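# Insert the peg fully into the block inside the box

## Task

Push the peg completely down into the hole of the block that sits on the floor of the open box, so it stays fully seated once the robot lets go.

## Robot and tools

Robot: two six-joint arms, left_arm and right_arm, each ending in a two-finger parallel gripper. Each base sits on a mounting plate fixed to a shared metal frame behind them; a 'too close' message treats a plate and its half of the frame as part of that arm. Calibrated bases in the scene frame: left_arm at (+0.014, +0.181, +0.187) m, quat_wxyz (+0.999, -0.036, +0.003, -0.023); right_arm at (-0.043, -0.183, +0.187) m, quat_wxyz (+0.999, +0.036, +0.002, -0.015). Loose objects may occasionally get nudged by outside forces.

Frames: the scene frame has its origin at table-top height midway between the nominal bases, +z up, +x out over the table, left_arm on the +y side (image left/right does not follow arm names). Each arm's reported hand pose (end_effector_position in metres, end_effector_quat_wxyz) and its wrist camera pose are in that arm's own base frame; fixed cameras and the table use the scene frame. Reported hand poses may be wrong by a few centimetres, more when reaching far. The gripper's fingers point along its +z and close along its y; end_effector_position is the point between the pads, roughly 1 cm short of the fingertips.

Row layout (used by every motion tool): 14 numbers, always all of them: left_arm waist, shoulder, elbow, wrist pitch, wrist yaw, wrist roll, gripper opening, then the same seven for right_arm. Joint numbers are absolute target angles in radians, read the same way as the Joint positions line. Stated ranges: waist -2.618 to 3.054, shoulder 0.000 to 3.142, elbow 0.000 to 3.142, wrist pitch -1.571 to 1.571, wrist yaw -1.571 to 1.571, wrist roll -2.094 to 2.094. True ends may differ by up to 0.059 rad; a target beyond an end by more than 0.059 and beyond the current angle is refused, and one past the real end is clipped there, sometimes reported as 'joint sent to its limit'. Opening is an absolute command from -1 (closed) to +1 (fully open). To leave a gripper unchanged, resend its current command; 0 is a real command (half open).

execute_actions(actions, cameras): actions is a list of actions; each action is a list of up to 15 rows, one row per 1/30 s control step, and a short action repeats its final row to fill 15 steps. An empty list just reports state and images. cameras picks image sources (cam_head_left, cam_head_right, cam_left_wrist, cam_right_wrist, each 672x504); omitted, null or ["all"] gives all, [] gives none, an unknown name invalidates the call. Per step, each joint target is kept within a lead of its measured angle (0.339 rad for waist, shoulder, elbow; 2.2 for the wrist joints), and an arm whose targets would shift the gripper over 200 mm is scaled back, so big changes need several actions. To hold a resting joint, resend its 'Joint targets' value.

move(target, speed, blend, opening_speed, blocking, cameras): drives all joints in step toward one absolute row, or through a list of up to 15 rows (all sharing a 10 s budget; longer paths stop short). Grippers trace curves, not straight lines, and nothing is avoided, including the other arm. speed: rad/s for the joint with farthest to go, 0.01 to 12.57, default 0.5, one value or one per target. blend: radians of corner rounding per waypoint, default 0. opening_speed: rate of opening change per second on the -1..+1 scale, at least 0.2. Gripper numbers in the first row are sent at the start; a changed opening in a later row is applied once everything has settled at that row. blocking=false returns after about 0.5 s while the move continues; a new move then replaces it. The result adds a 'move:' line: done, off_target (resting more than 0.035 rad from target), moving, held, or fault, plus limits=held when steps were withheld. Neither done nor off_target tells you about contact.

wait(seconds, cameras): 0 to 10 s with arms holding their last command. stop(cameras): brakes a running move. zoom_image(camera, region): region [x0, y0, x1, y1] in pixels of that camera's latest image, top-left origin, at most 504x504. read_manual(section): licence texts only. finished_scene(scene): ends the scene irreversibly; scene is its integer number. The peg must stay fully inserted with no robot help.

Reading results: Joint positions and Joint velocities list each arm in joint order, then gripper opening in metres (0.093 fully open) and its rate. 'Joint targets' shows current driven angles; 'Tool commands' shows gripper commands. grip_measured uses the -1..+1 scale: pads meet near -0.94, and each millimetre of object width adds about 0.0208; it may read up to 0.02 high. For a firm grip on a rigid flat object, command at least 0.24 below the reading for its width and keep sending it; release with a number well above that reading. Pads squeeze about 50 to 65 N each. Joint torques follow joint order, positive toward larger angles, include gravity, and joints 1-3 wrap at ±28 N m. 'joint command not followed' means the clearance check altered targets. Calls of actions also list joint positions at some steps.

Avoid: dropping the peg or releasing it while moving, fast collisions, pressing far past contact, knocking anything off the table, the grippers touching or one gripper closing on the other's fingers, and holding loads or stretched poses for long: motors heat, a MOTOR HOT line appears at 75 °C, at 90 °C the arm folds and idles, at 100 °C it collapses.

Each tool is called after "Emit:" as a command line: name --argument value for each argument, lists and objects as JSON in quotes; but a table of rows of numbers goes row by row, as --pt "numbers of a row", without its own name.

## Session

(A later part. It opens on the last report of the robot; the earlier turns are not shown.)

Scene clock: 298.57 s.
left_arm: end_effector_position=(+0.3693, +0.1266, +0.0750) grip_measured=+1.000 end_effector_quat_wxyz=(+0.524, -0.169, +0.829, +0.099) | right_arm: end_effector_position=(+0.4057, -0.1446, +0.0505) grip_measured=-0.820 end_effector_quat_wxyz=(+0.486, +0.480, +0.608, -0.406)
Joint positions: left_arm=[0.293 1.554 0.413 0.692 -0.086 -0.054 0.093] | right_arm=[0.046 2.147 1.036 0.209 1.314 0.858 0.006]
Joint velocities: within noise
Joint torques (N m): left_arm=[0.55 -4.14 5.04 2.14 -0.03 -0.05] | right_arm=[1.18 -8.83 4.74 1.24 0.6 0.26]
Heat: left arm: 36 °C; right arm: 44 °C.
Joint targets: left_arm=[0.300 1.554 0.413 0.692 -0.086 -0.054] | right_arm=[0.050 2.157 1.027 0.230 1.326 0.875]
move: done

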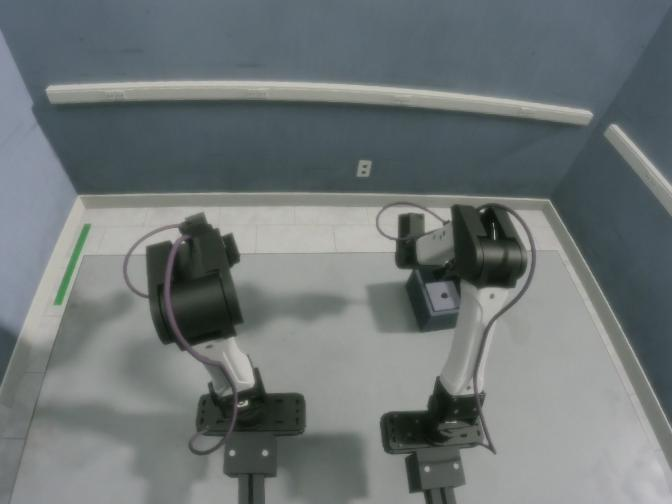

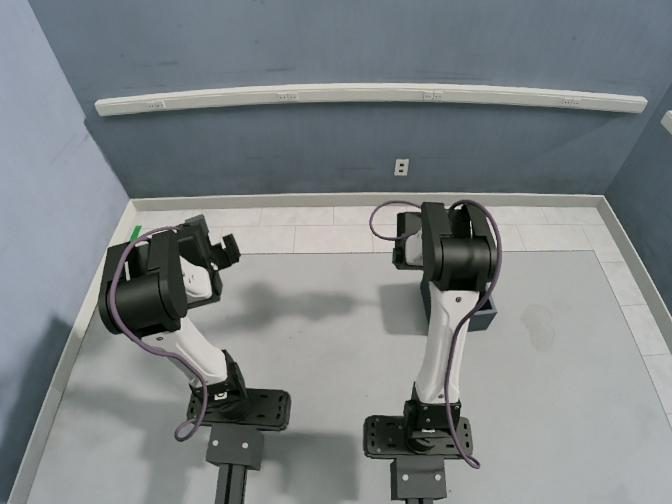

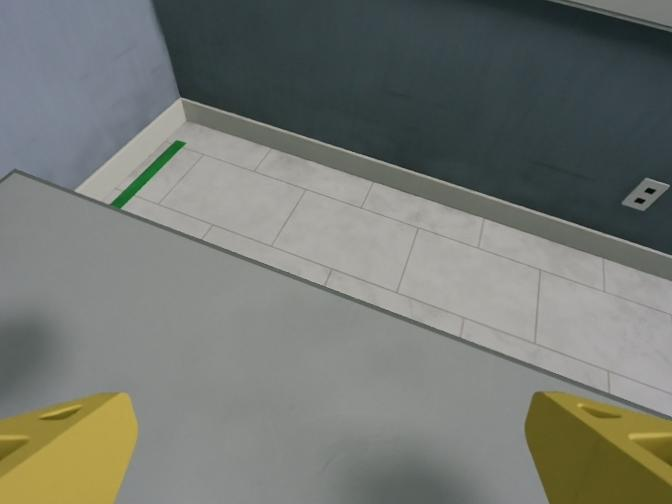

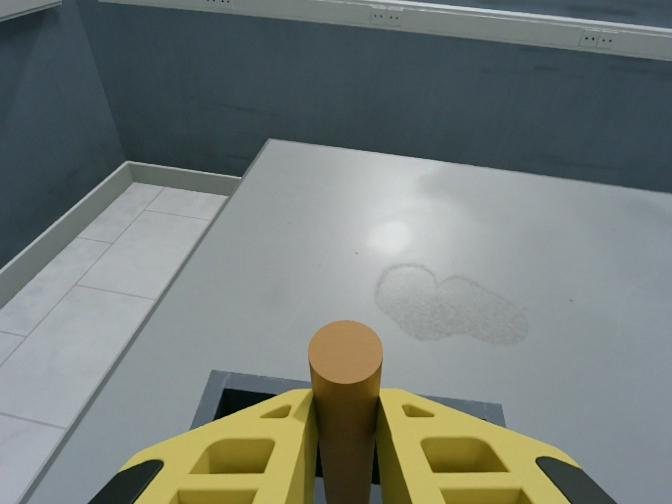

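Emit:
move --pt "0.3 1.554 0.413 0.692 -0.086 -0.054 1 -0.3 1.75 1.1 -0.3 0 0 -0.9" --pt "0.3 1.554 0.413 0.692 -0.086 -0.054 1 -0.76 2.07 0.983 0.197 -1.186 -0.928 -0.9" --speed 0.8 --cameras '["cam_head_left","cam_head_right","cam_right_wrist"]'

Emit:
zoom_image --camera "cam_head_left" --region '[390, 210, 510, 340]'

Emit:
zoom_image --camera "cam_head_right" --region '[390, 210, 510, 340]'

Scene clock: 323.37 s.
left_arm: end_effector_position=(+0.3693, +0.1266, +0.0750) grip_measured=+1.000 end_effector_quat_wxyz=(+0.524, -0.169, +0.829, +0.099) | right_arm: end_effector_position=(+0.3994, -0.1638, +0.0534) grip_measured=-0.820 end_effector_quat_wxyz=(+0.573, -0.245, +0.769, +0.143)
Joint positions: left_arm=[0.293 1.554 0.413 0.692 -0.086 -0.054 0.093] | right_arm=[-0.757 2.057 0.993 0.175 -1.171 -0.912 0.006]
Joint velocities: within noise
Joint torques (N m): left_arm=[0.51 -4.15 5.03 2.15 -0.01 -0.06] | right_arm=[0.36 -8.42 4.6 1.27 -0.57 -0.15]
Heat: left arm: 36 °C; right arm: 42 °C.
Joint targets: left_arm=[0.300 1.554 0.413 0.692 -0.086 -0.054] | right_arm=[-0.760 2.070 0.983 0.197 -1.186 -0.928]
move: done
Images, in order (width x height): cam_head_left 672x504, cam_head_right 672x504, cam_right_wrist 672x504.

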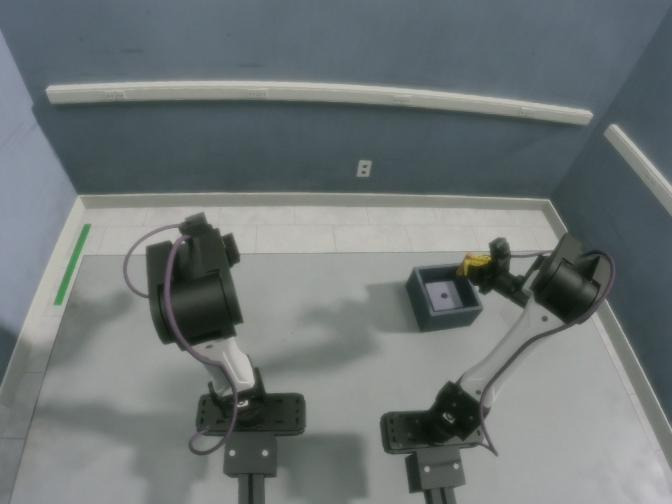

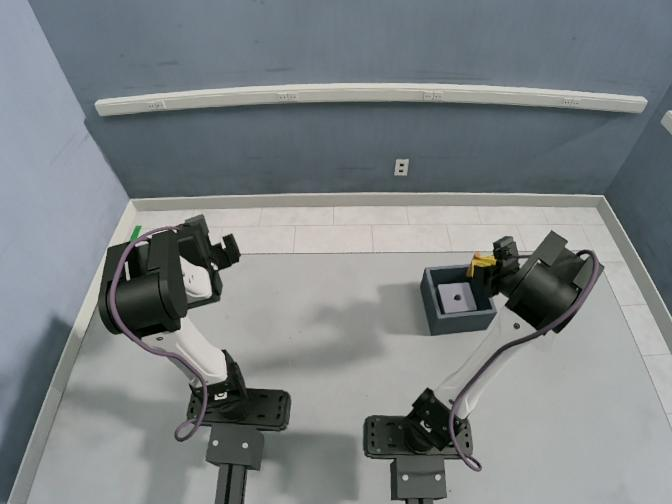

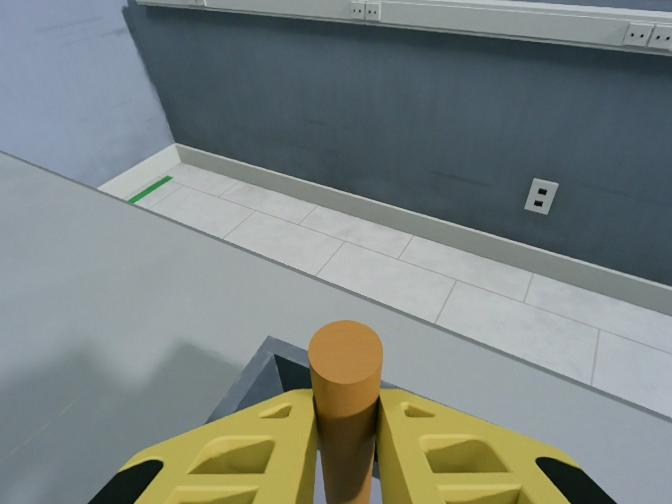

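Scaled by 3.877.

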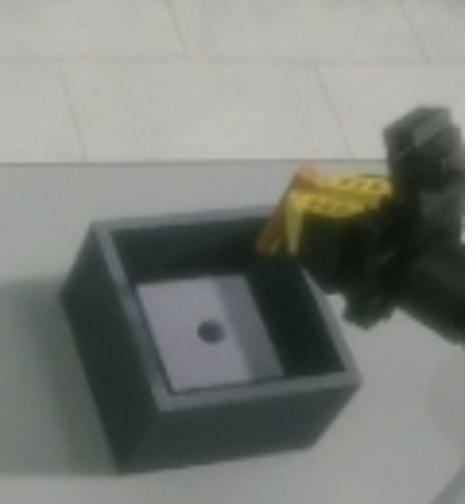

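Scaled by 3.877.

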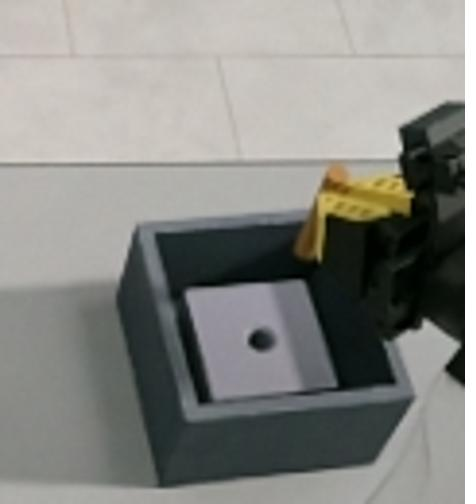

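Emit:
move --target '[0.3,1.554,0.413,0.692,-0.086,-0.054,1,-0.762,2.246,0.966,0.384,-1.2,-0.943,-0.9]' --speed 0.3 --cameras '["cam_head_left","cam_head_right"]'

Emit:
zoom_image --camera "cam_head_left" --region '[410, 250, 490, 330]'

Emit:
zoom_image --camera "cam_head_right" --region '[420, 250, 500, 330]'

Scene clock: 333.17 s.
left_arm: end_effector_position=(+0.3693, +0.1266, +0.0750) grip_measured=+1.000 end_effector_quat_wxyz=(+0.524, -0.169, +0.829, +0.099) | right_arm: end_effector_position=(+0.3982, -0.1614, -0.0010) grip_measured=-0.820 end_effector_quat_wxyz=(+0.576, -0.251, +0.764, +0.147)
Joint positions: left_arm=[0.293 1.554 0.413 0.692 -0.086 -0.054 0.093] | right_arm=[-0.757 2.235 0.975 0.362 -1.185 -0.928 0.006]
Joint velocities: within noise
Joint torques (N m): left_arm=[0.57 -4.11 5.01 2.15 -0.02 -0.05] | right_arm=[0.08 -8.88 3.75 1.27 -0.59 -0.12]
Heat: left arm: 36 °C; right arm: 41 °C.
Joint targets: left_arm=[0.300 1.554 0.413 0.692 -0.086 -0.054] | right_arm=[-0.762 2.246 0.966 0.384 -1.200 -0.943]
move: done
Images, in order (width x height): cam_head_left 672x504, cam_head_right 672x504.

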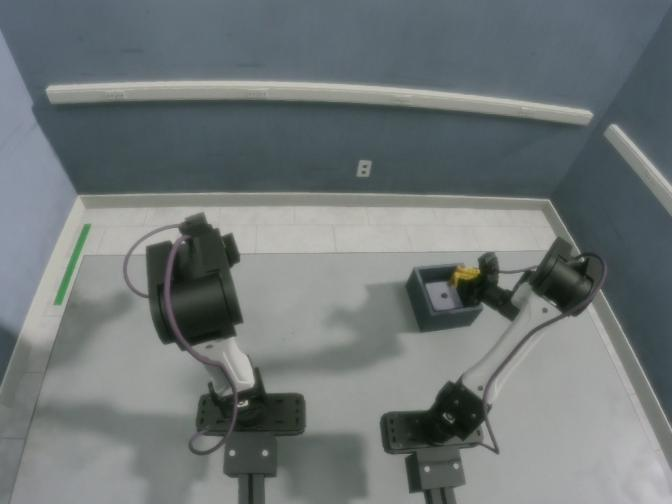

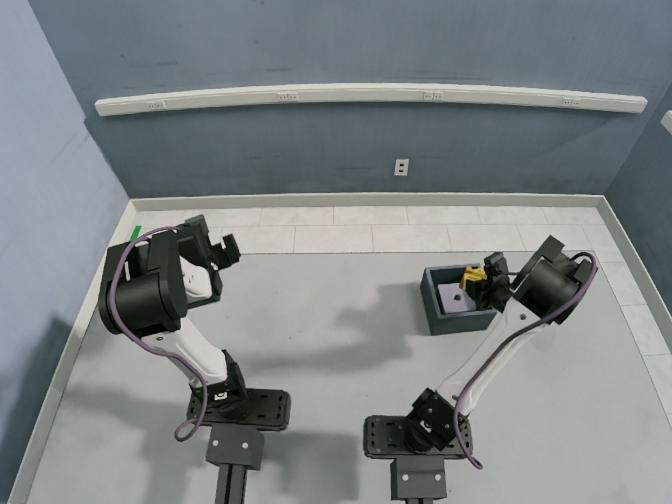

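Scaled by 6.300.

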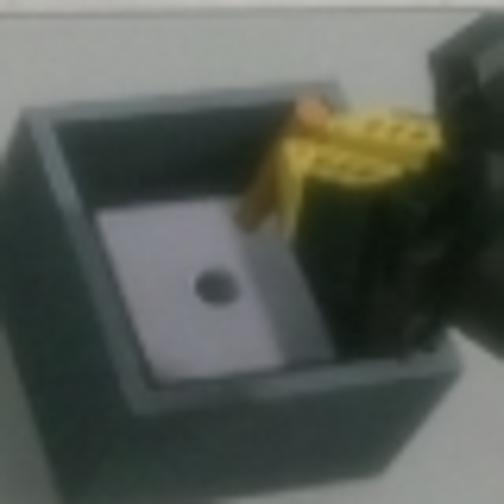

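Scaled by 6.300.

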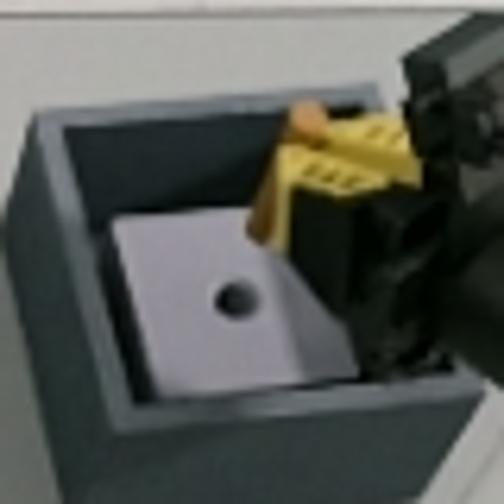

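Emit:
move --target '[0.3,1.554,0.413,0.692,-0.086,-0.054,1,-0.762,2.296,0.963,0.434,-1.2,-0.943,-0.9]' --speed 0.2 --cameras '["cam_head_left","cam_head_right"]'

Emit:
zoom_image --camera "cam_head_left" --region '[410, 250, 490, 330]'

Emit:
zoom_image --camera "cam_head_right" --region '[420, 250, 500, 330]'

Scene clock: 348.43 s.
left_arm: end_effector_position=(+0.3693, +0.1266, +0.0750) grip_measured=+1.000 end_effector_quat_wxyz=(+0.524, -0.169, +0.829, +0.099) | right_arm: end_effector_position=(+0.3979, -0.1610, -0.0145) grip_measured=-0.820 end_effector_quat_wxyz=(+0.576, -0.252, +0.764, +0.146)
Joint positions: left_arm=[0.293 1.554 0.413 0.692 -0.086 -0.054 0.093] | right_arm=[-0.757 2.282 0.975 0.412 -1.186 -0.928 0.006]
Joint velocities: within noise
Joint torques (N m): left_arm=[0.53 -4.12 5 2.14 -0.02 -0.05] | right_arm=[0.18 -8.7 3.18 1.25 -0.56 -0.12]
Heat: left arm: 37 °C; right arm: 39 °C.
Joint targets: left_arm=[0.300 1.554 0.413 0.692 -0.086 -0.054] | right_arm=[-0.762 2.296 0.963 0.434 -1.200 -0.943]
move: done
Images, in order (width x height): cam_head_left 672x504, cam_head_right 672x504.

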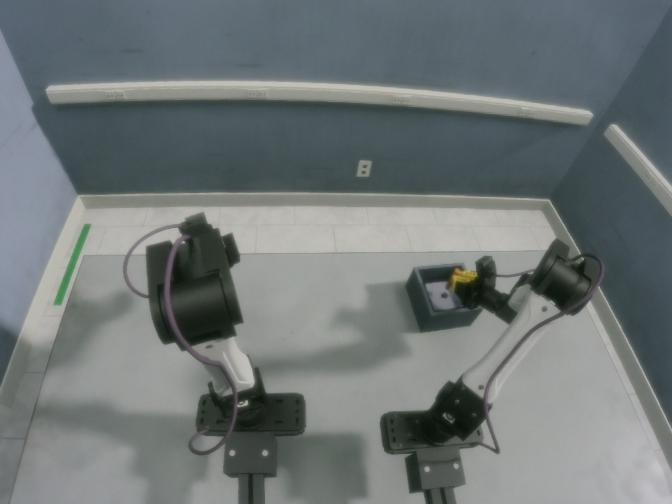

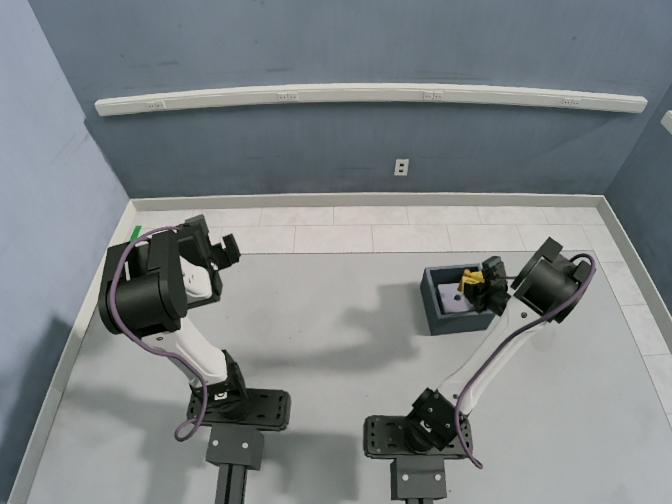

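Scaled by 6.300.

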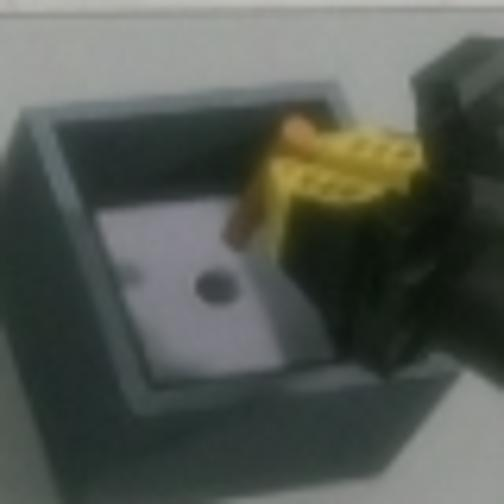

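Scaled by 6.300.

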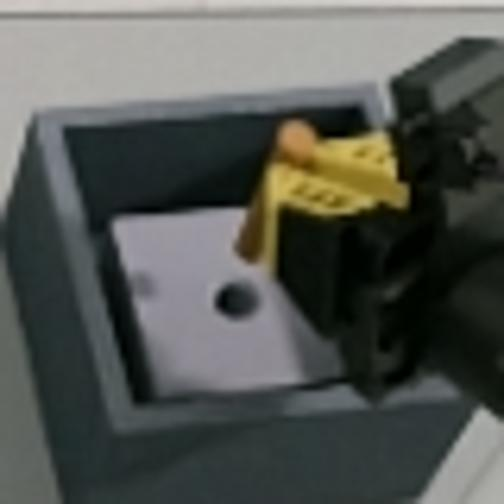

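Emit:
move --target '[0.3,1.554,0.413,0.692,-0.086,-0.054,1,-0.762,2.346,0.954,0.493,-1.2,-0.943,-0.9]' --speed 0.2 --cameras '["cam_head_left","cam_head_right"]'

Emit:
zoom_image --camera "cam_head_left" --region '[410, 250, 490, 330]'

Emit:
zoom_image --camera "cam_head_right" --region '[420, 250, 500, 330]'

Scene clock: 362.70 s.
left_arm: end_effector_position=(+0.3693, +0.1266, +0.0750) grip_measured=+1.000 end_effector_quat_wxyz=(+0.524, -0.169, +0.829, +0.099) | right_arm: end_effector_position=(+0.3947, -0.1580, -0.0307) grip_measured=-0.820 end_effector_quat_wxyz=(+0.576, -0.251, +0.764, +0.147)
Joint positions: left_arm=[0.293 1.554 0.413 0.692 -0.086 -0.054 0.093] | right_arm=[-0.757 2.333 0.963 0.471 -1.187 -0.928 0.006]
Joint velocities: within noise
Joint torques (N m): left_arm=[0.5 -4.11 5.01 2.14 -0.03 -0.05] | right_arm=[0.12 -8.76 2.92 1.25 -0.59 -0.11]
Heat: left arm: 37 °C; right arm: 40 °C.
Joint targets: left_arm=[0.300 1.554 0.413 0.692 -0.086 -0.054] | right_arm=[-0.762 2.346 0.954 0.493 -1.200 -0.943]
move: done
Images, in order (width x height): cam_head_left 672x504, cam_head_right 672x504.

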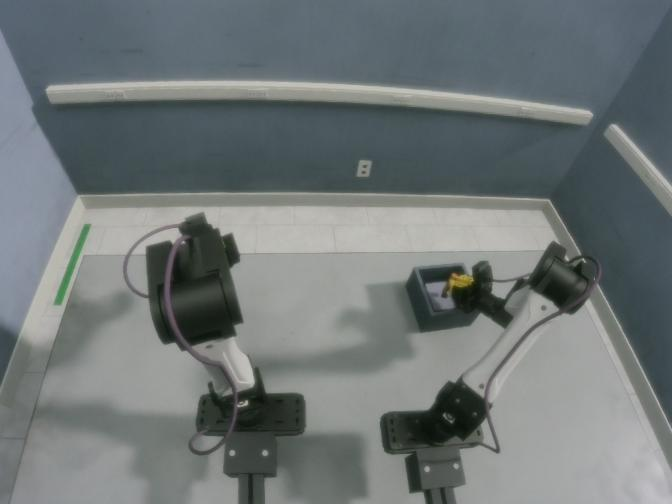

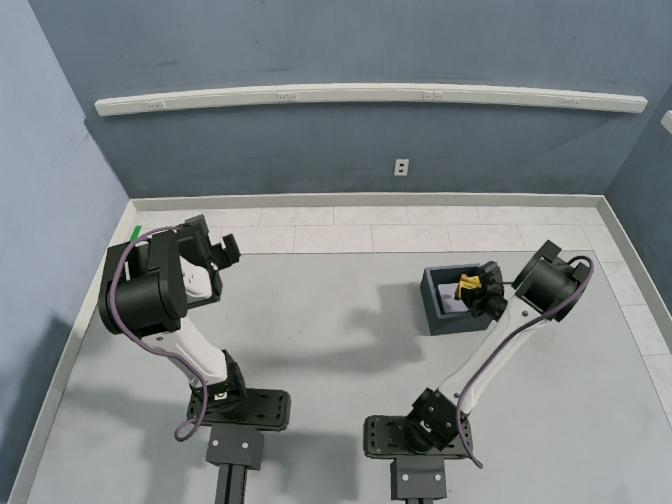

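Scaled by 6.300.

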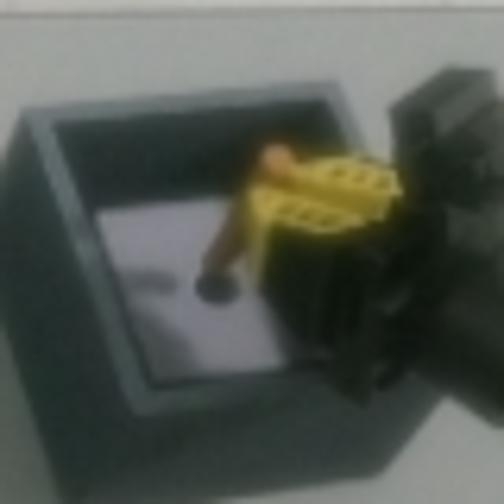

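Scaled by 6.300.

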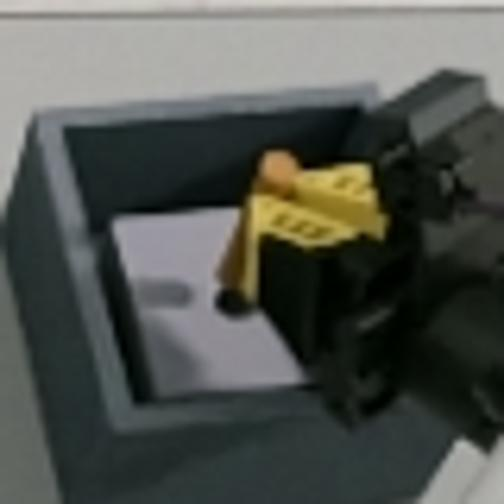

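Emit:
move --target '[0.3,1.554,0.413,0.692,-0.086,-0.054,1,-0.775,2.349,0.987,0.482,-1.2,-0.943,-0.9]' --speed 0.2 --cameras '["cam_head_left","cam_head_right"]'

Emit:
zoom_image --camera "cam_head_left" --region '[420, 260, 480, 320]'

Emit:
zoom_image --camera "cam_head_right" --region '[430, 260, 490, 320]'

Scene clock: 373.70 s.
left_arm: end_effector_position=(+0.3693, +0.1266, +0.0750) grip_measured=+1.000 end_effector_quat_wxyz=(+0.524, -0.169, +0.829, +0.099) | right_arm: end_effector_position=(+0.3930, -0.1625, -0.0307) grip_measured=-0.820 end_effector_quat_wxyz=(+0.577, -0.247, +0.765, +0.144)
Joint positions: left_arm=[0.293 1.554 0.413 0.692 -0.086 -0.054 0.093] | right_arm=[-0.768 2.333 0.963 0.472 -1.187 -0.928 0.006]
Joint velocities: within noise
Joint torques (N m): left_arm=[0.58 -4.14 4.98 2.16 -0.02 -0.05] | right_arm=[-0.01 -8.39 6.37 1.12 -0.56 -0.13]
Heat: left arm: 37 °C; right arm: 40 °C.
Joint targets: left_arm=[0.300 1.554 0.413 0.692 -0.086 -0.054] | right_arm=[-0.775 2.349 0.987 0.482 -1.200 -0.943]
move: done
Images, in order (width x height): cam_head_left 672x504, cam_head_right 672x504.

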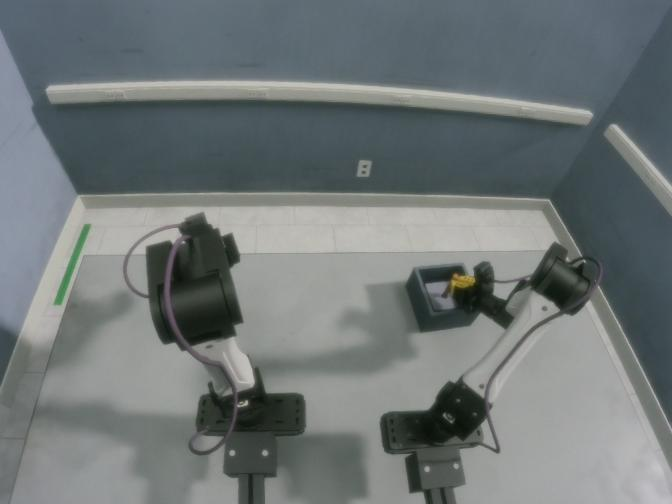

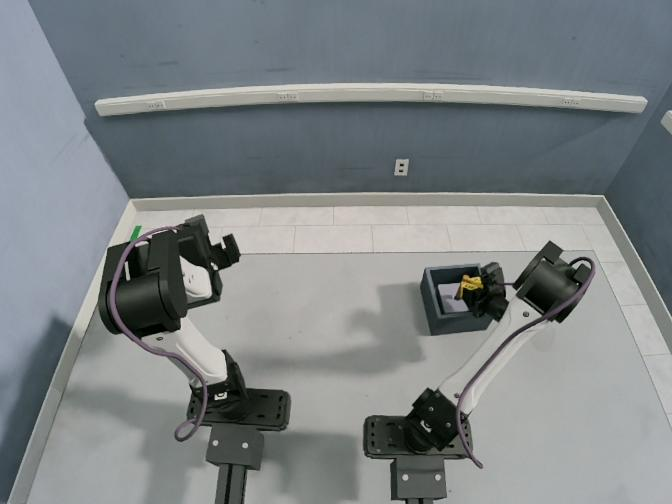

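Scaled by 8.400.

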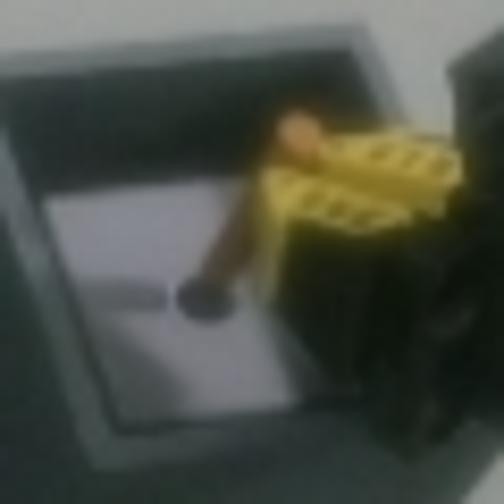

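Scaled by 8.400.

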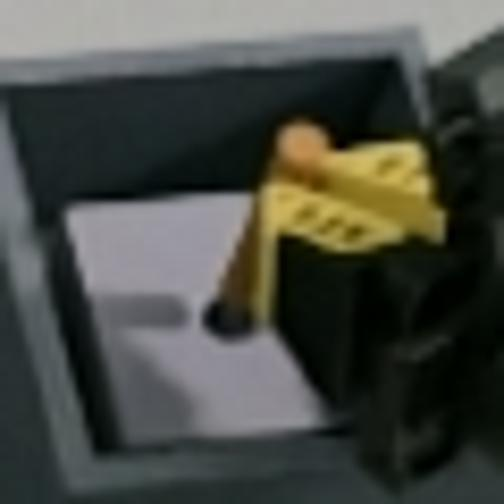

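Emit:
move --target '[0.3,1.554,0.413,0.692,-0.086,-0.054,1,-0.779,2.39,1.012,0.515,-1.2,-0.943,-0.9]' --speed 0.15 --cameras '["cam_head_left","cam_head_right"]'

Emit:
zoom_image --camera "cam_head_left" --region '[420, 260, 480, 320]'

Emit:
zoom_image --camera "cam_head_right" --region '[430, 260, 490, 320]'

Scene clock: 381.77 s.
left_arm: end_effector_position=(+0.3693, +0.1266, +0.0750) grip_measured=+1.000 end_effector_quat_wxyz=(+0.524, -0.169, +0.829, +0.099) | right_arm: end_effector_position=(+0.3957, -0.1673, -0.0398) grip_measured=-0.820 end_effector_quat_wxyz=(+0.578, -0.247, +0.765, +0.141)
Joint positions: left_arm=[0.293 1.554 0.413 0.692 -0.086 -0.054 0.093] | right_arm=[-0.772 2.375 0.989 0.493 -1.187 -0.929 0.006]
Joint velocities: within noise
Joint torques (N m): left_arm=[0.53 -4.1 4.97 2.16 -0.02 -0.04] | right_arm=[0.06 -8.59 6.27 1.26 -0.56 -0.11]
Heat: left arm: 37 °C; right arm: 40 °C.
Joint targets: left_arm=[0.300 1.554 0.413 0.692 -0.086 -0.054] | right_arm=[-0.779 2.390 1.012 0.515 -1.200 -0.943]
move: done
Images, in order (width x height): cam_head_left 672x504, cam_head_right 672x504.

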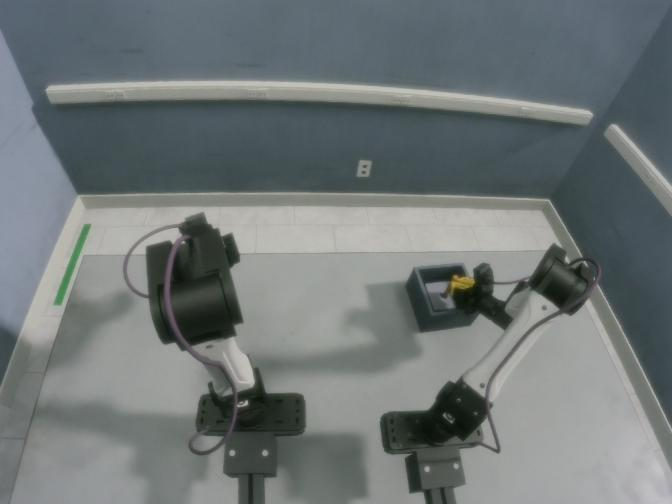

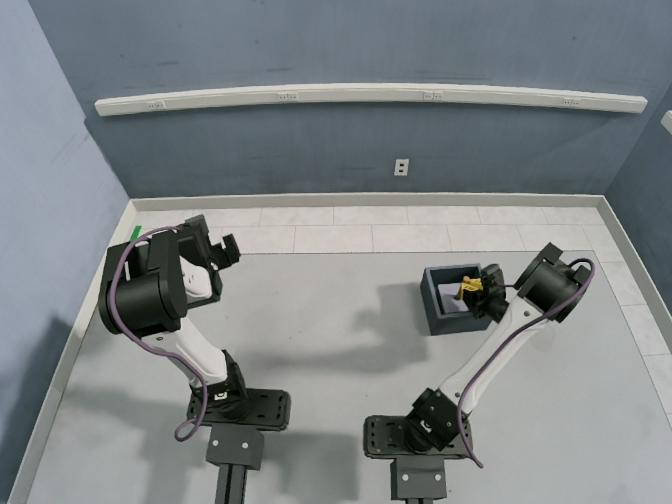

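Scaled by 8.400.

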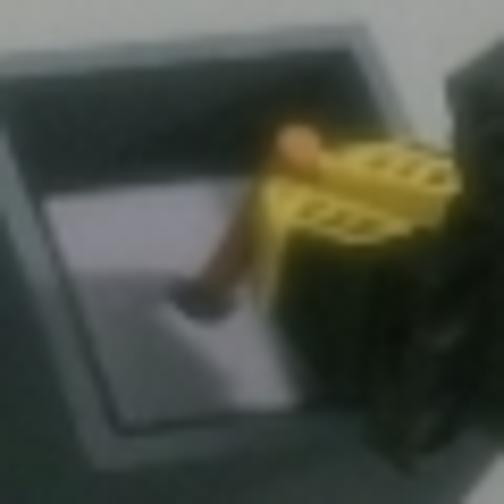

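Scaled by 8.400.

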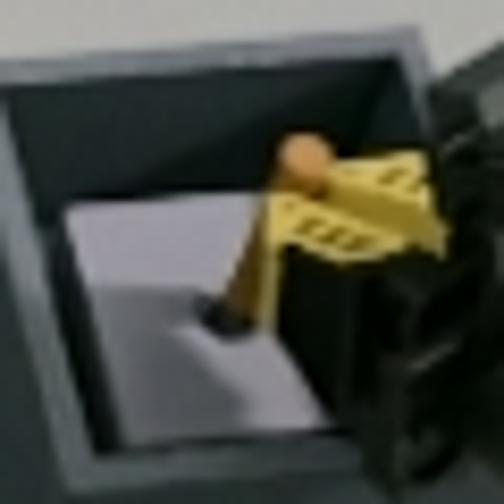

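Emit:
zoom_image --camera "cam_head_left" --region '[434, 276, 460, 302]'

Emit:
zoom_image --camera "cam_head_right" --region '[446, 276, 472, 302]'

Scaled by 19.385.

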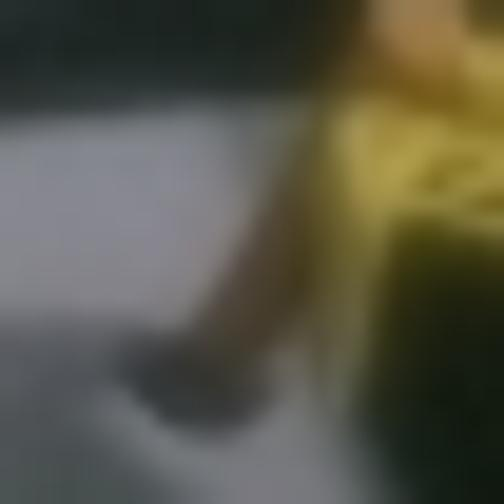

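Scaled by 19.385.

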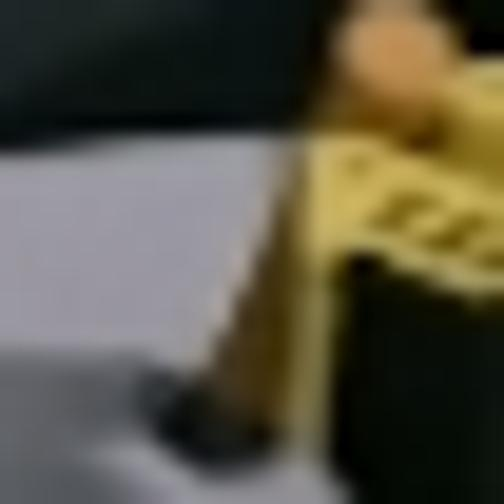

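Emit:
move --target '[0.3,1.554,0.413,0.692,-0.086,-0.054,1,-0.777,2.42,1.02,0.536,-1.2,-0.943,-0.9]' --speed 0.12 --cameras '["cam_head_left","cam_head_right"]'

Emit:
zoom_image --camera "cam_head_left" --region '[434, 276, 460, 302]'

Emit:
zoom_image --camera "cam_head_right" --region '[446, 276, 472, 302]'

Scene clock: 393.07 s.
left_arm: end_effector_position=(+0.3693, +0.1266, +0.0750) grip_measured=+1.000 end_effector_quat_wxyz=(+0.524, -0.169, +0.829, +0.099) | right_arm: end_effector_position=(+0.3954, -0.1667, -0.0475) grip_measured=-0.820 end_effector_quat_wxyz=(+0.578, -0.246, +0.764, +0.143)
Joint positions: left_arm=[0.293 1.554 0.413 0.692 -0.086 -0.054 0.093] | right_arm=[-0.772 2.404 0.996 0.511 -1.191 -0.929 0.006]
Joint velocities: within noise
Joint torques (N m): left_arm=[0.51 -4.05 5.01 2.16 -0.01 -0.05] | right_arm=[0.18 -8.7 6.05 1.33 -0.55 -0.11]
Heat: left arm: 37 °C; right arm: 39 °C.
Joint targets: left_arm=[0.300 1.554 0.413 0.692 -0.086 -0.054] | right_arm=[-0.777 2.420 1.020 0.536 -1.200 -0.943]
move: done
Images, in order (width x height): cam_head_left 672x504, cam_head_right 672x504.

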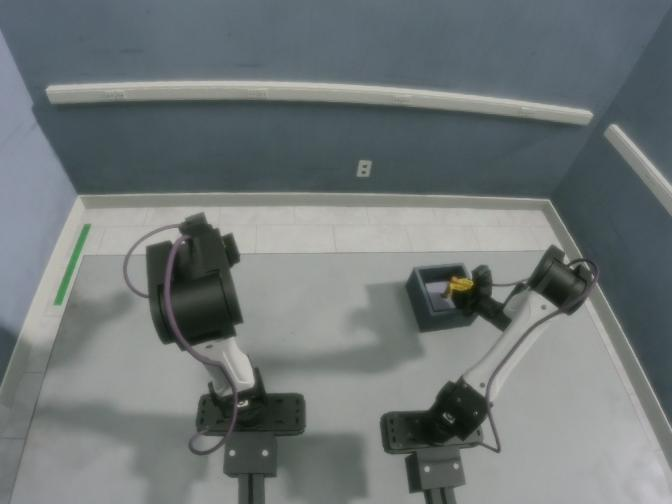

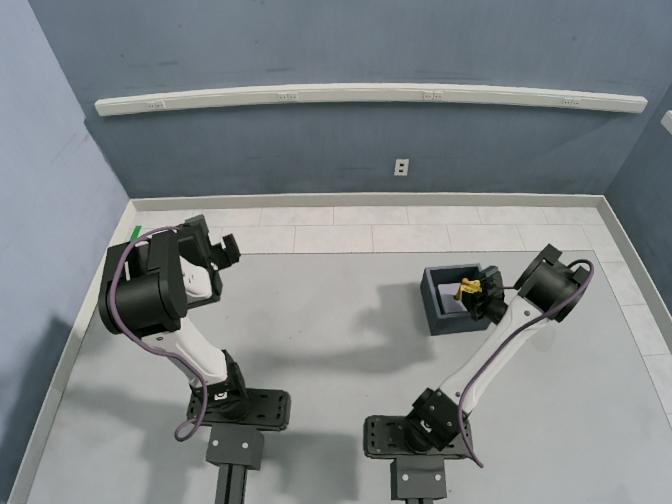

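Scaled by 19.385.

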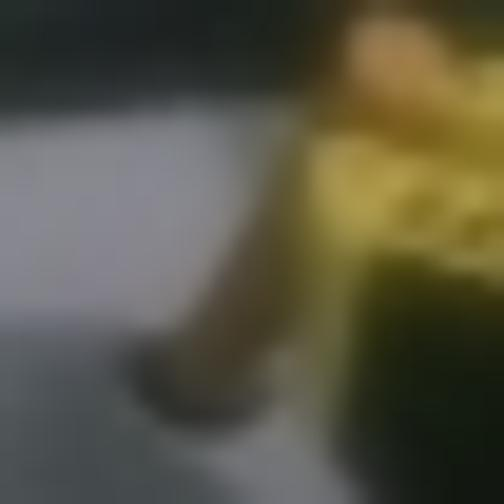

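Scaled by 19.385.

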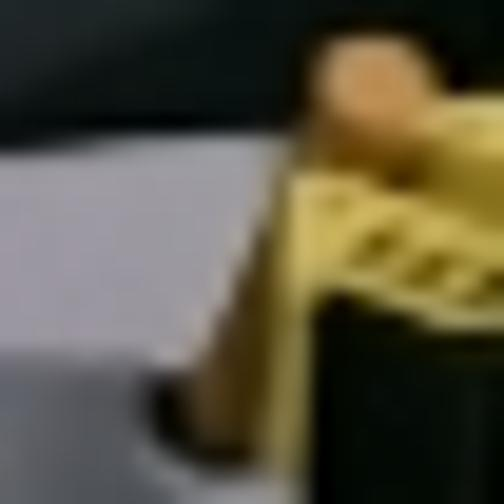

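Emit:
move --target '[0.3,1.554,0.413,0.692,-0.086,-0.054,1,-0.776,2.443,1.034,0.55,-1.2,-0.943,-0.9]' --speed 0.12 --cameras '["cam_head_left","cam_head_right"]'

Emit:
zoom_image --camera "cam_head_left" --region '[434, 276, 460, 302]'

Emit:
zoom_image --camera "cam_head_right" --region '[446, 276, 472, 302]'

Scene clock: 397.83 s.
left_arm: end_effector_position=(+0.3693, +0.1266, +0.0750) grip_measured=+1.000 end_effector_quat_wxyz=(+0.524, -0.169, +0.829, +0.099) | right_arm: end_effector_position=(+0.3961, -0.1653, -0.0490) grip_measured=-0.820 end_effector_quat_wxyz=(+0.584, -0.249, +0.758, +0.150)
Joint positions: left_arm=[0.293 1.554 0.413 0.692 -0.086 -0.054 0.093] | right_arm=[-0.772 2.423 1.008 0.521 -1.214 -0.929 0.006]
Joint velocities: within noise
Joint torques (N m): left_arm=[0.55 -4.1 5.03 2.16 -0.03 -0.07] | right_arm=[0.4 -8.34 6.23 1.34 -0.31 -0.1]
Heat: left arm: 37 °C; right arm: 39 °C.
Joint targets: left_arm=[0.300 1.554 0.413 0.692 -0.086 -0.054] | right_arm=[-0.776 2.443 1.034 0.550 -1.200 -0.943]
move: done
Images, in order (width x height): cam_head_left 672x504, cam_head_right 672x504.

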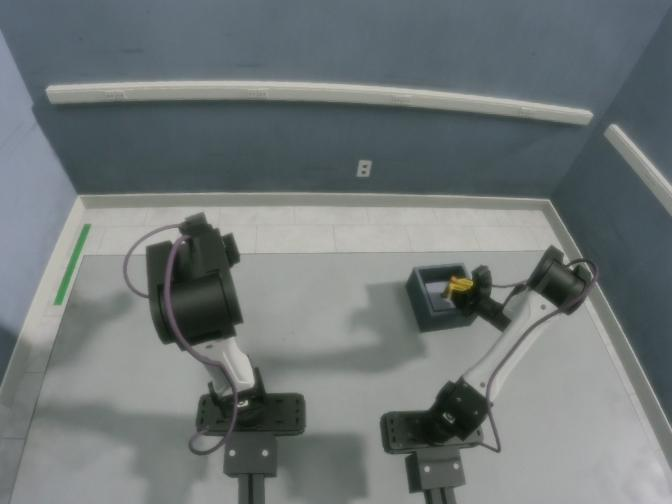

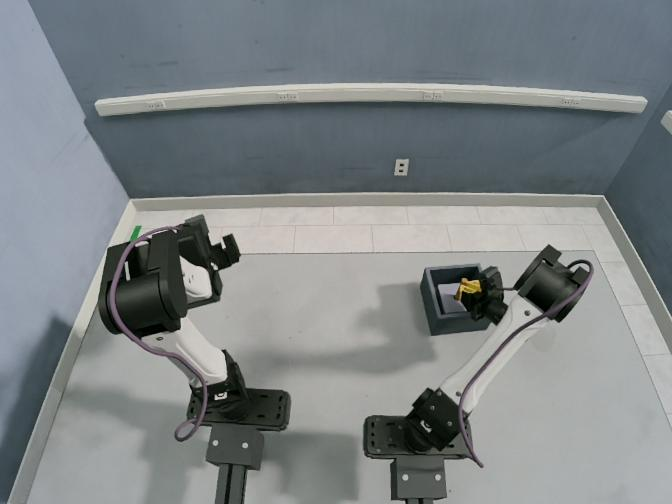

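Scaled by 19.385.

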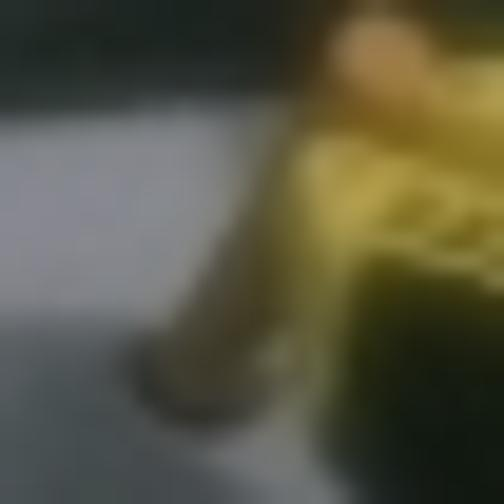

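Scaled by 19.385.

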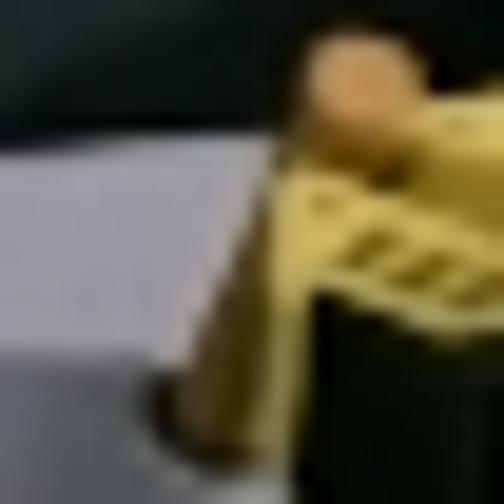

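Emit:
move --pt "0.3 1.554 0.413 0.692 -0.086 -0.054 1 -0.776 2.425 1.034 0.54 -1.2 -0.943 -0.9" --pt "0.3 1.554 0.413 0.692 -0.086 -0.054 1 -0.758 2.425 1.034 0.54 -1.2 -0.943 -0.9" --pt "0.3 1.554 0.413 0.692 -0.086 -0.054 1 -0.758 2.448 1.037 0.56 -1.2 -0.943 -0.9" --speed 0.12 --cameras '["cam_head_left","cam_head_right"]'

Emit:
zoom_image --camera "cam_head_left" --region '[434, 276, 460, 302]'

Emit:
zoom_image --camera "cam_head_right" --region '[446, 276, 472, 302]'

Scene clock: 412.97 s.
left_arm: end_effector_position=(+0.3693, +0.1266, +0.0750) grip_measured=+1.000 end_effector_quat_wxyz=(+0.524, -0.169, +0.829, +0.099) | right_arm: end_effector_position=(+0.3966, -0.1645, -0.0490) grip_measured=-0.820 end_effector_quat_wxyz=(+0.586, -0.252, +0.755, +0.150)
Joint positions: left_arm=[0.293 1.554 0.413 0.692 -0.086 -0.054 0.093] | right_arm=[-0.77 2.426 1.008 0.53 -1.218 -0.929 0.006]
Joint velocities: within noise
Joint torques (N m): left_arm=[0.58 -4.11 5.04 2.14 -0.02 -0.06] | right_arm=[1.72 -8.23 6.63 1.33 -0.28 -0.1]
Heat: left arm: 37 °C; right arm: 39 °C.
Joint targets: left_arm=[0.300 1.554 0.413 0.692 -0.086 -0.054] | right_arm=[-0.758 2.448 1.037 0.560 -1.200 -0.943]
move: done
Images, in order (width x height): cam_head_left 672x504, cam_head_right 672x504.

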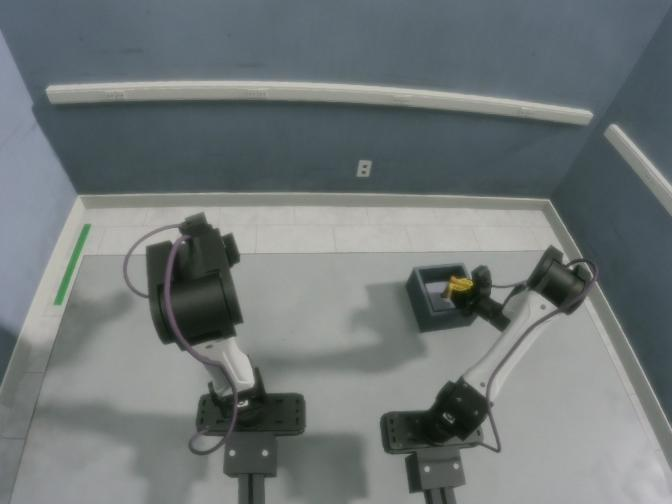

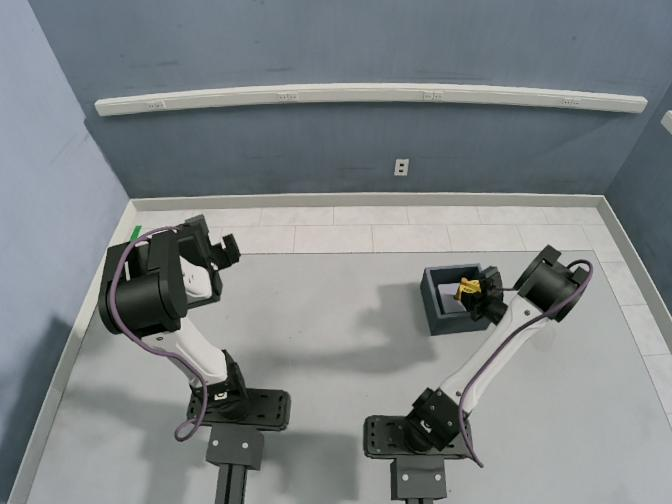

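Scaled by 19.385.

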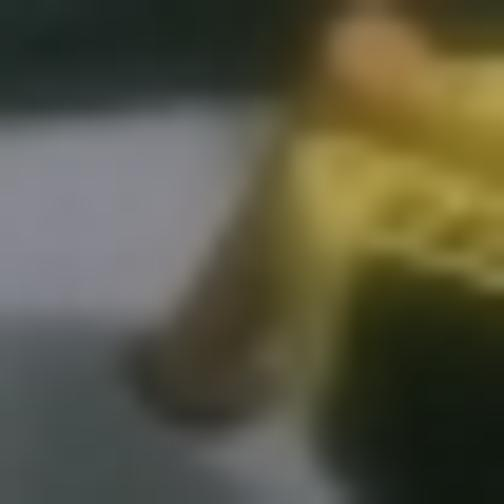

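Scaled by 19.385.

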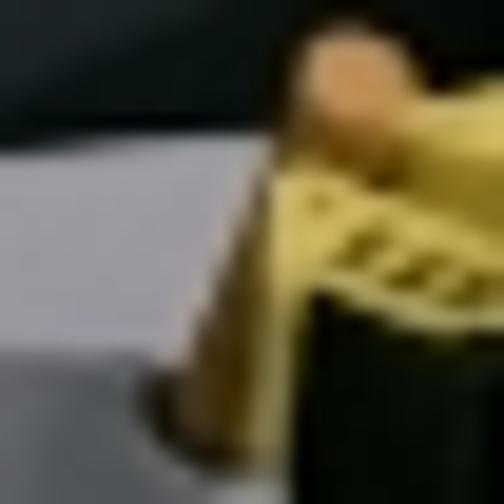

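Emit:
move --pt "0.3 1.554 0.413 0.692 -0.086 -0.054 1 -0.765 2.345 1.045 0.47 -1.2 -0.943 -0.9" --pt "0.3 1.554 0.413 0.692 -0.086 -0.054 1 -0.761 2.424 1.038 0.528 -1.2 -0.943 -0.9" --pt "0.3 1.554 0.413 0.692 -0.086 -0.054 1 -0.761 2.444 1.046 0.545 -1.2 -0.943 -0.9" --speed 0.12 --cameras '["cam_head_left","cam_head_right"]'

Emit:
zoom_image --camera "cam_head_left" --region '[434, 276, 460, 302]'

Emit:
zoom_image --camera "cam_head_right" --region '[446, 276, 472, 302]'

Scene clock: 429.10 s.
left_arm: end_effector_position=(+0.3693, +0.1266, +0.0750) grip_measured=+1.000 end_effector_quat_wxyz=(+0.524, -0.169, +0.829, +0.099) | right_arm: end_effector_position=(+0.4014, -0.1698, -0.0455) grip_measured=-0.820 end_effector_quat_wxyz=(+0.588, -0.256, +0.754, +0.140)
Joint positions: left_arm=[0.293 1.554 0.413 0.692 -0.086 -0.054 0.093] | right_arm=[-0.77 2.423 1.025 0.53 -1.21 -0.929 0.006]
Joint velocities: within noise
Joint torques (N m): left_arm=[0.51 -4.12 5.04 2.15 -0.02 -0.05] | right_arm=[1.43 -8.35 5.93 1.18 -0.35 -0.11]
Heat: left arm: 37 °C; right arm: 39 °C.
Joint targets: left_arm=[0.300 1.554 0.413 0.692 -0.086 -0.054] | right_arm=[-0.761 2.444 1.046 0.545 -1.200 -0.943]
move: done
Images, in order (width x height): cam_head_left 672x504, cam_head_right 672x504.

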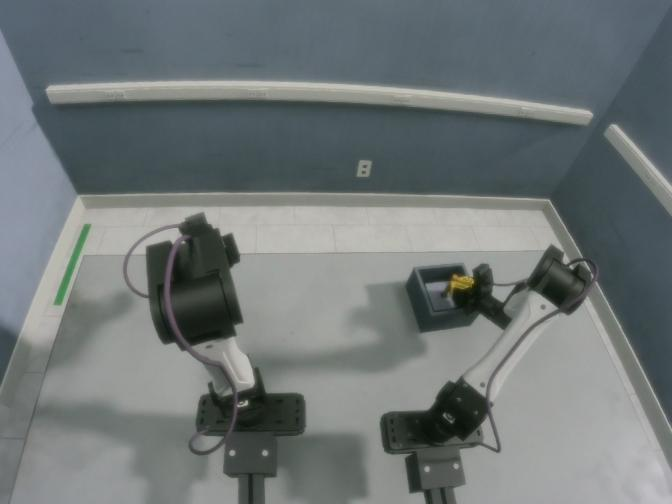

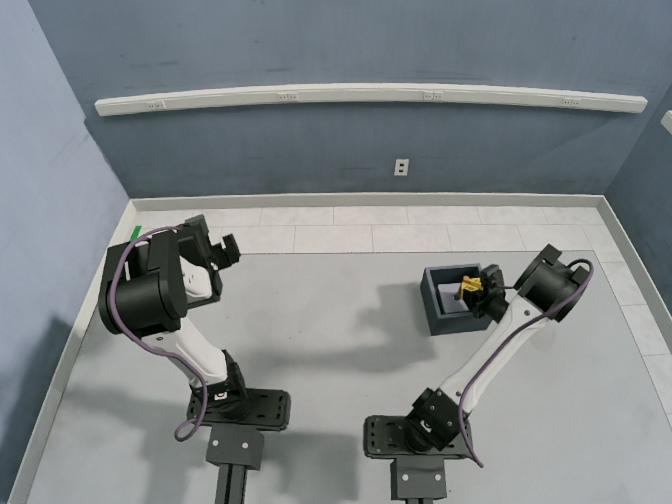

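Scaled by 19.385.

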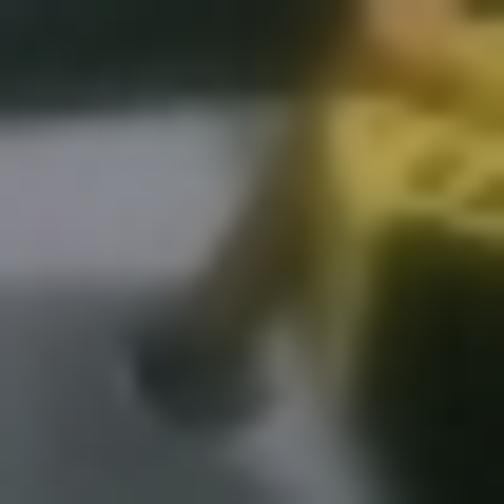

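Scaled by 19.385.

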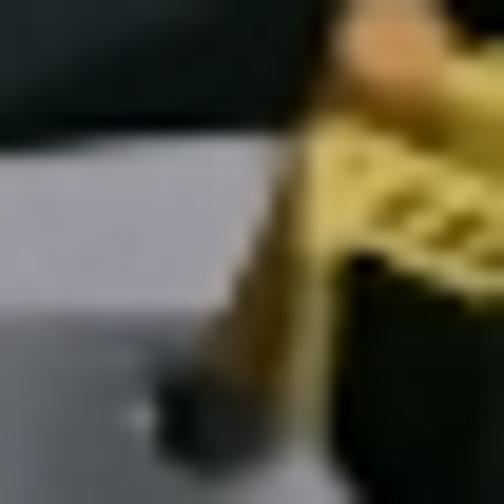

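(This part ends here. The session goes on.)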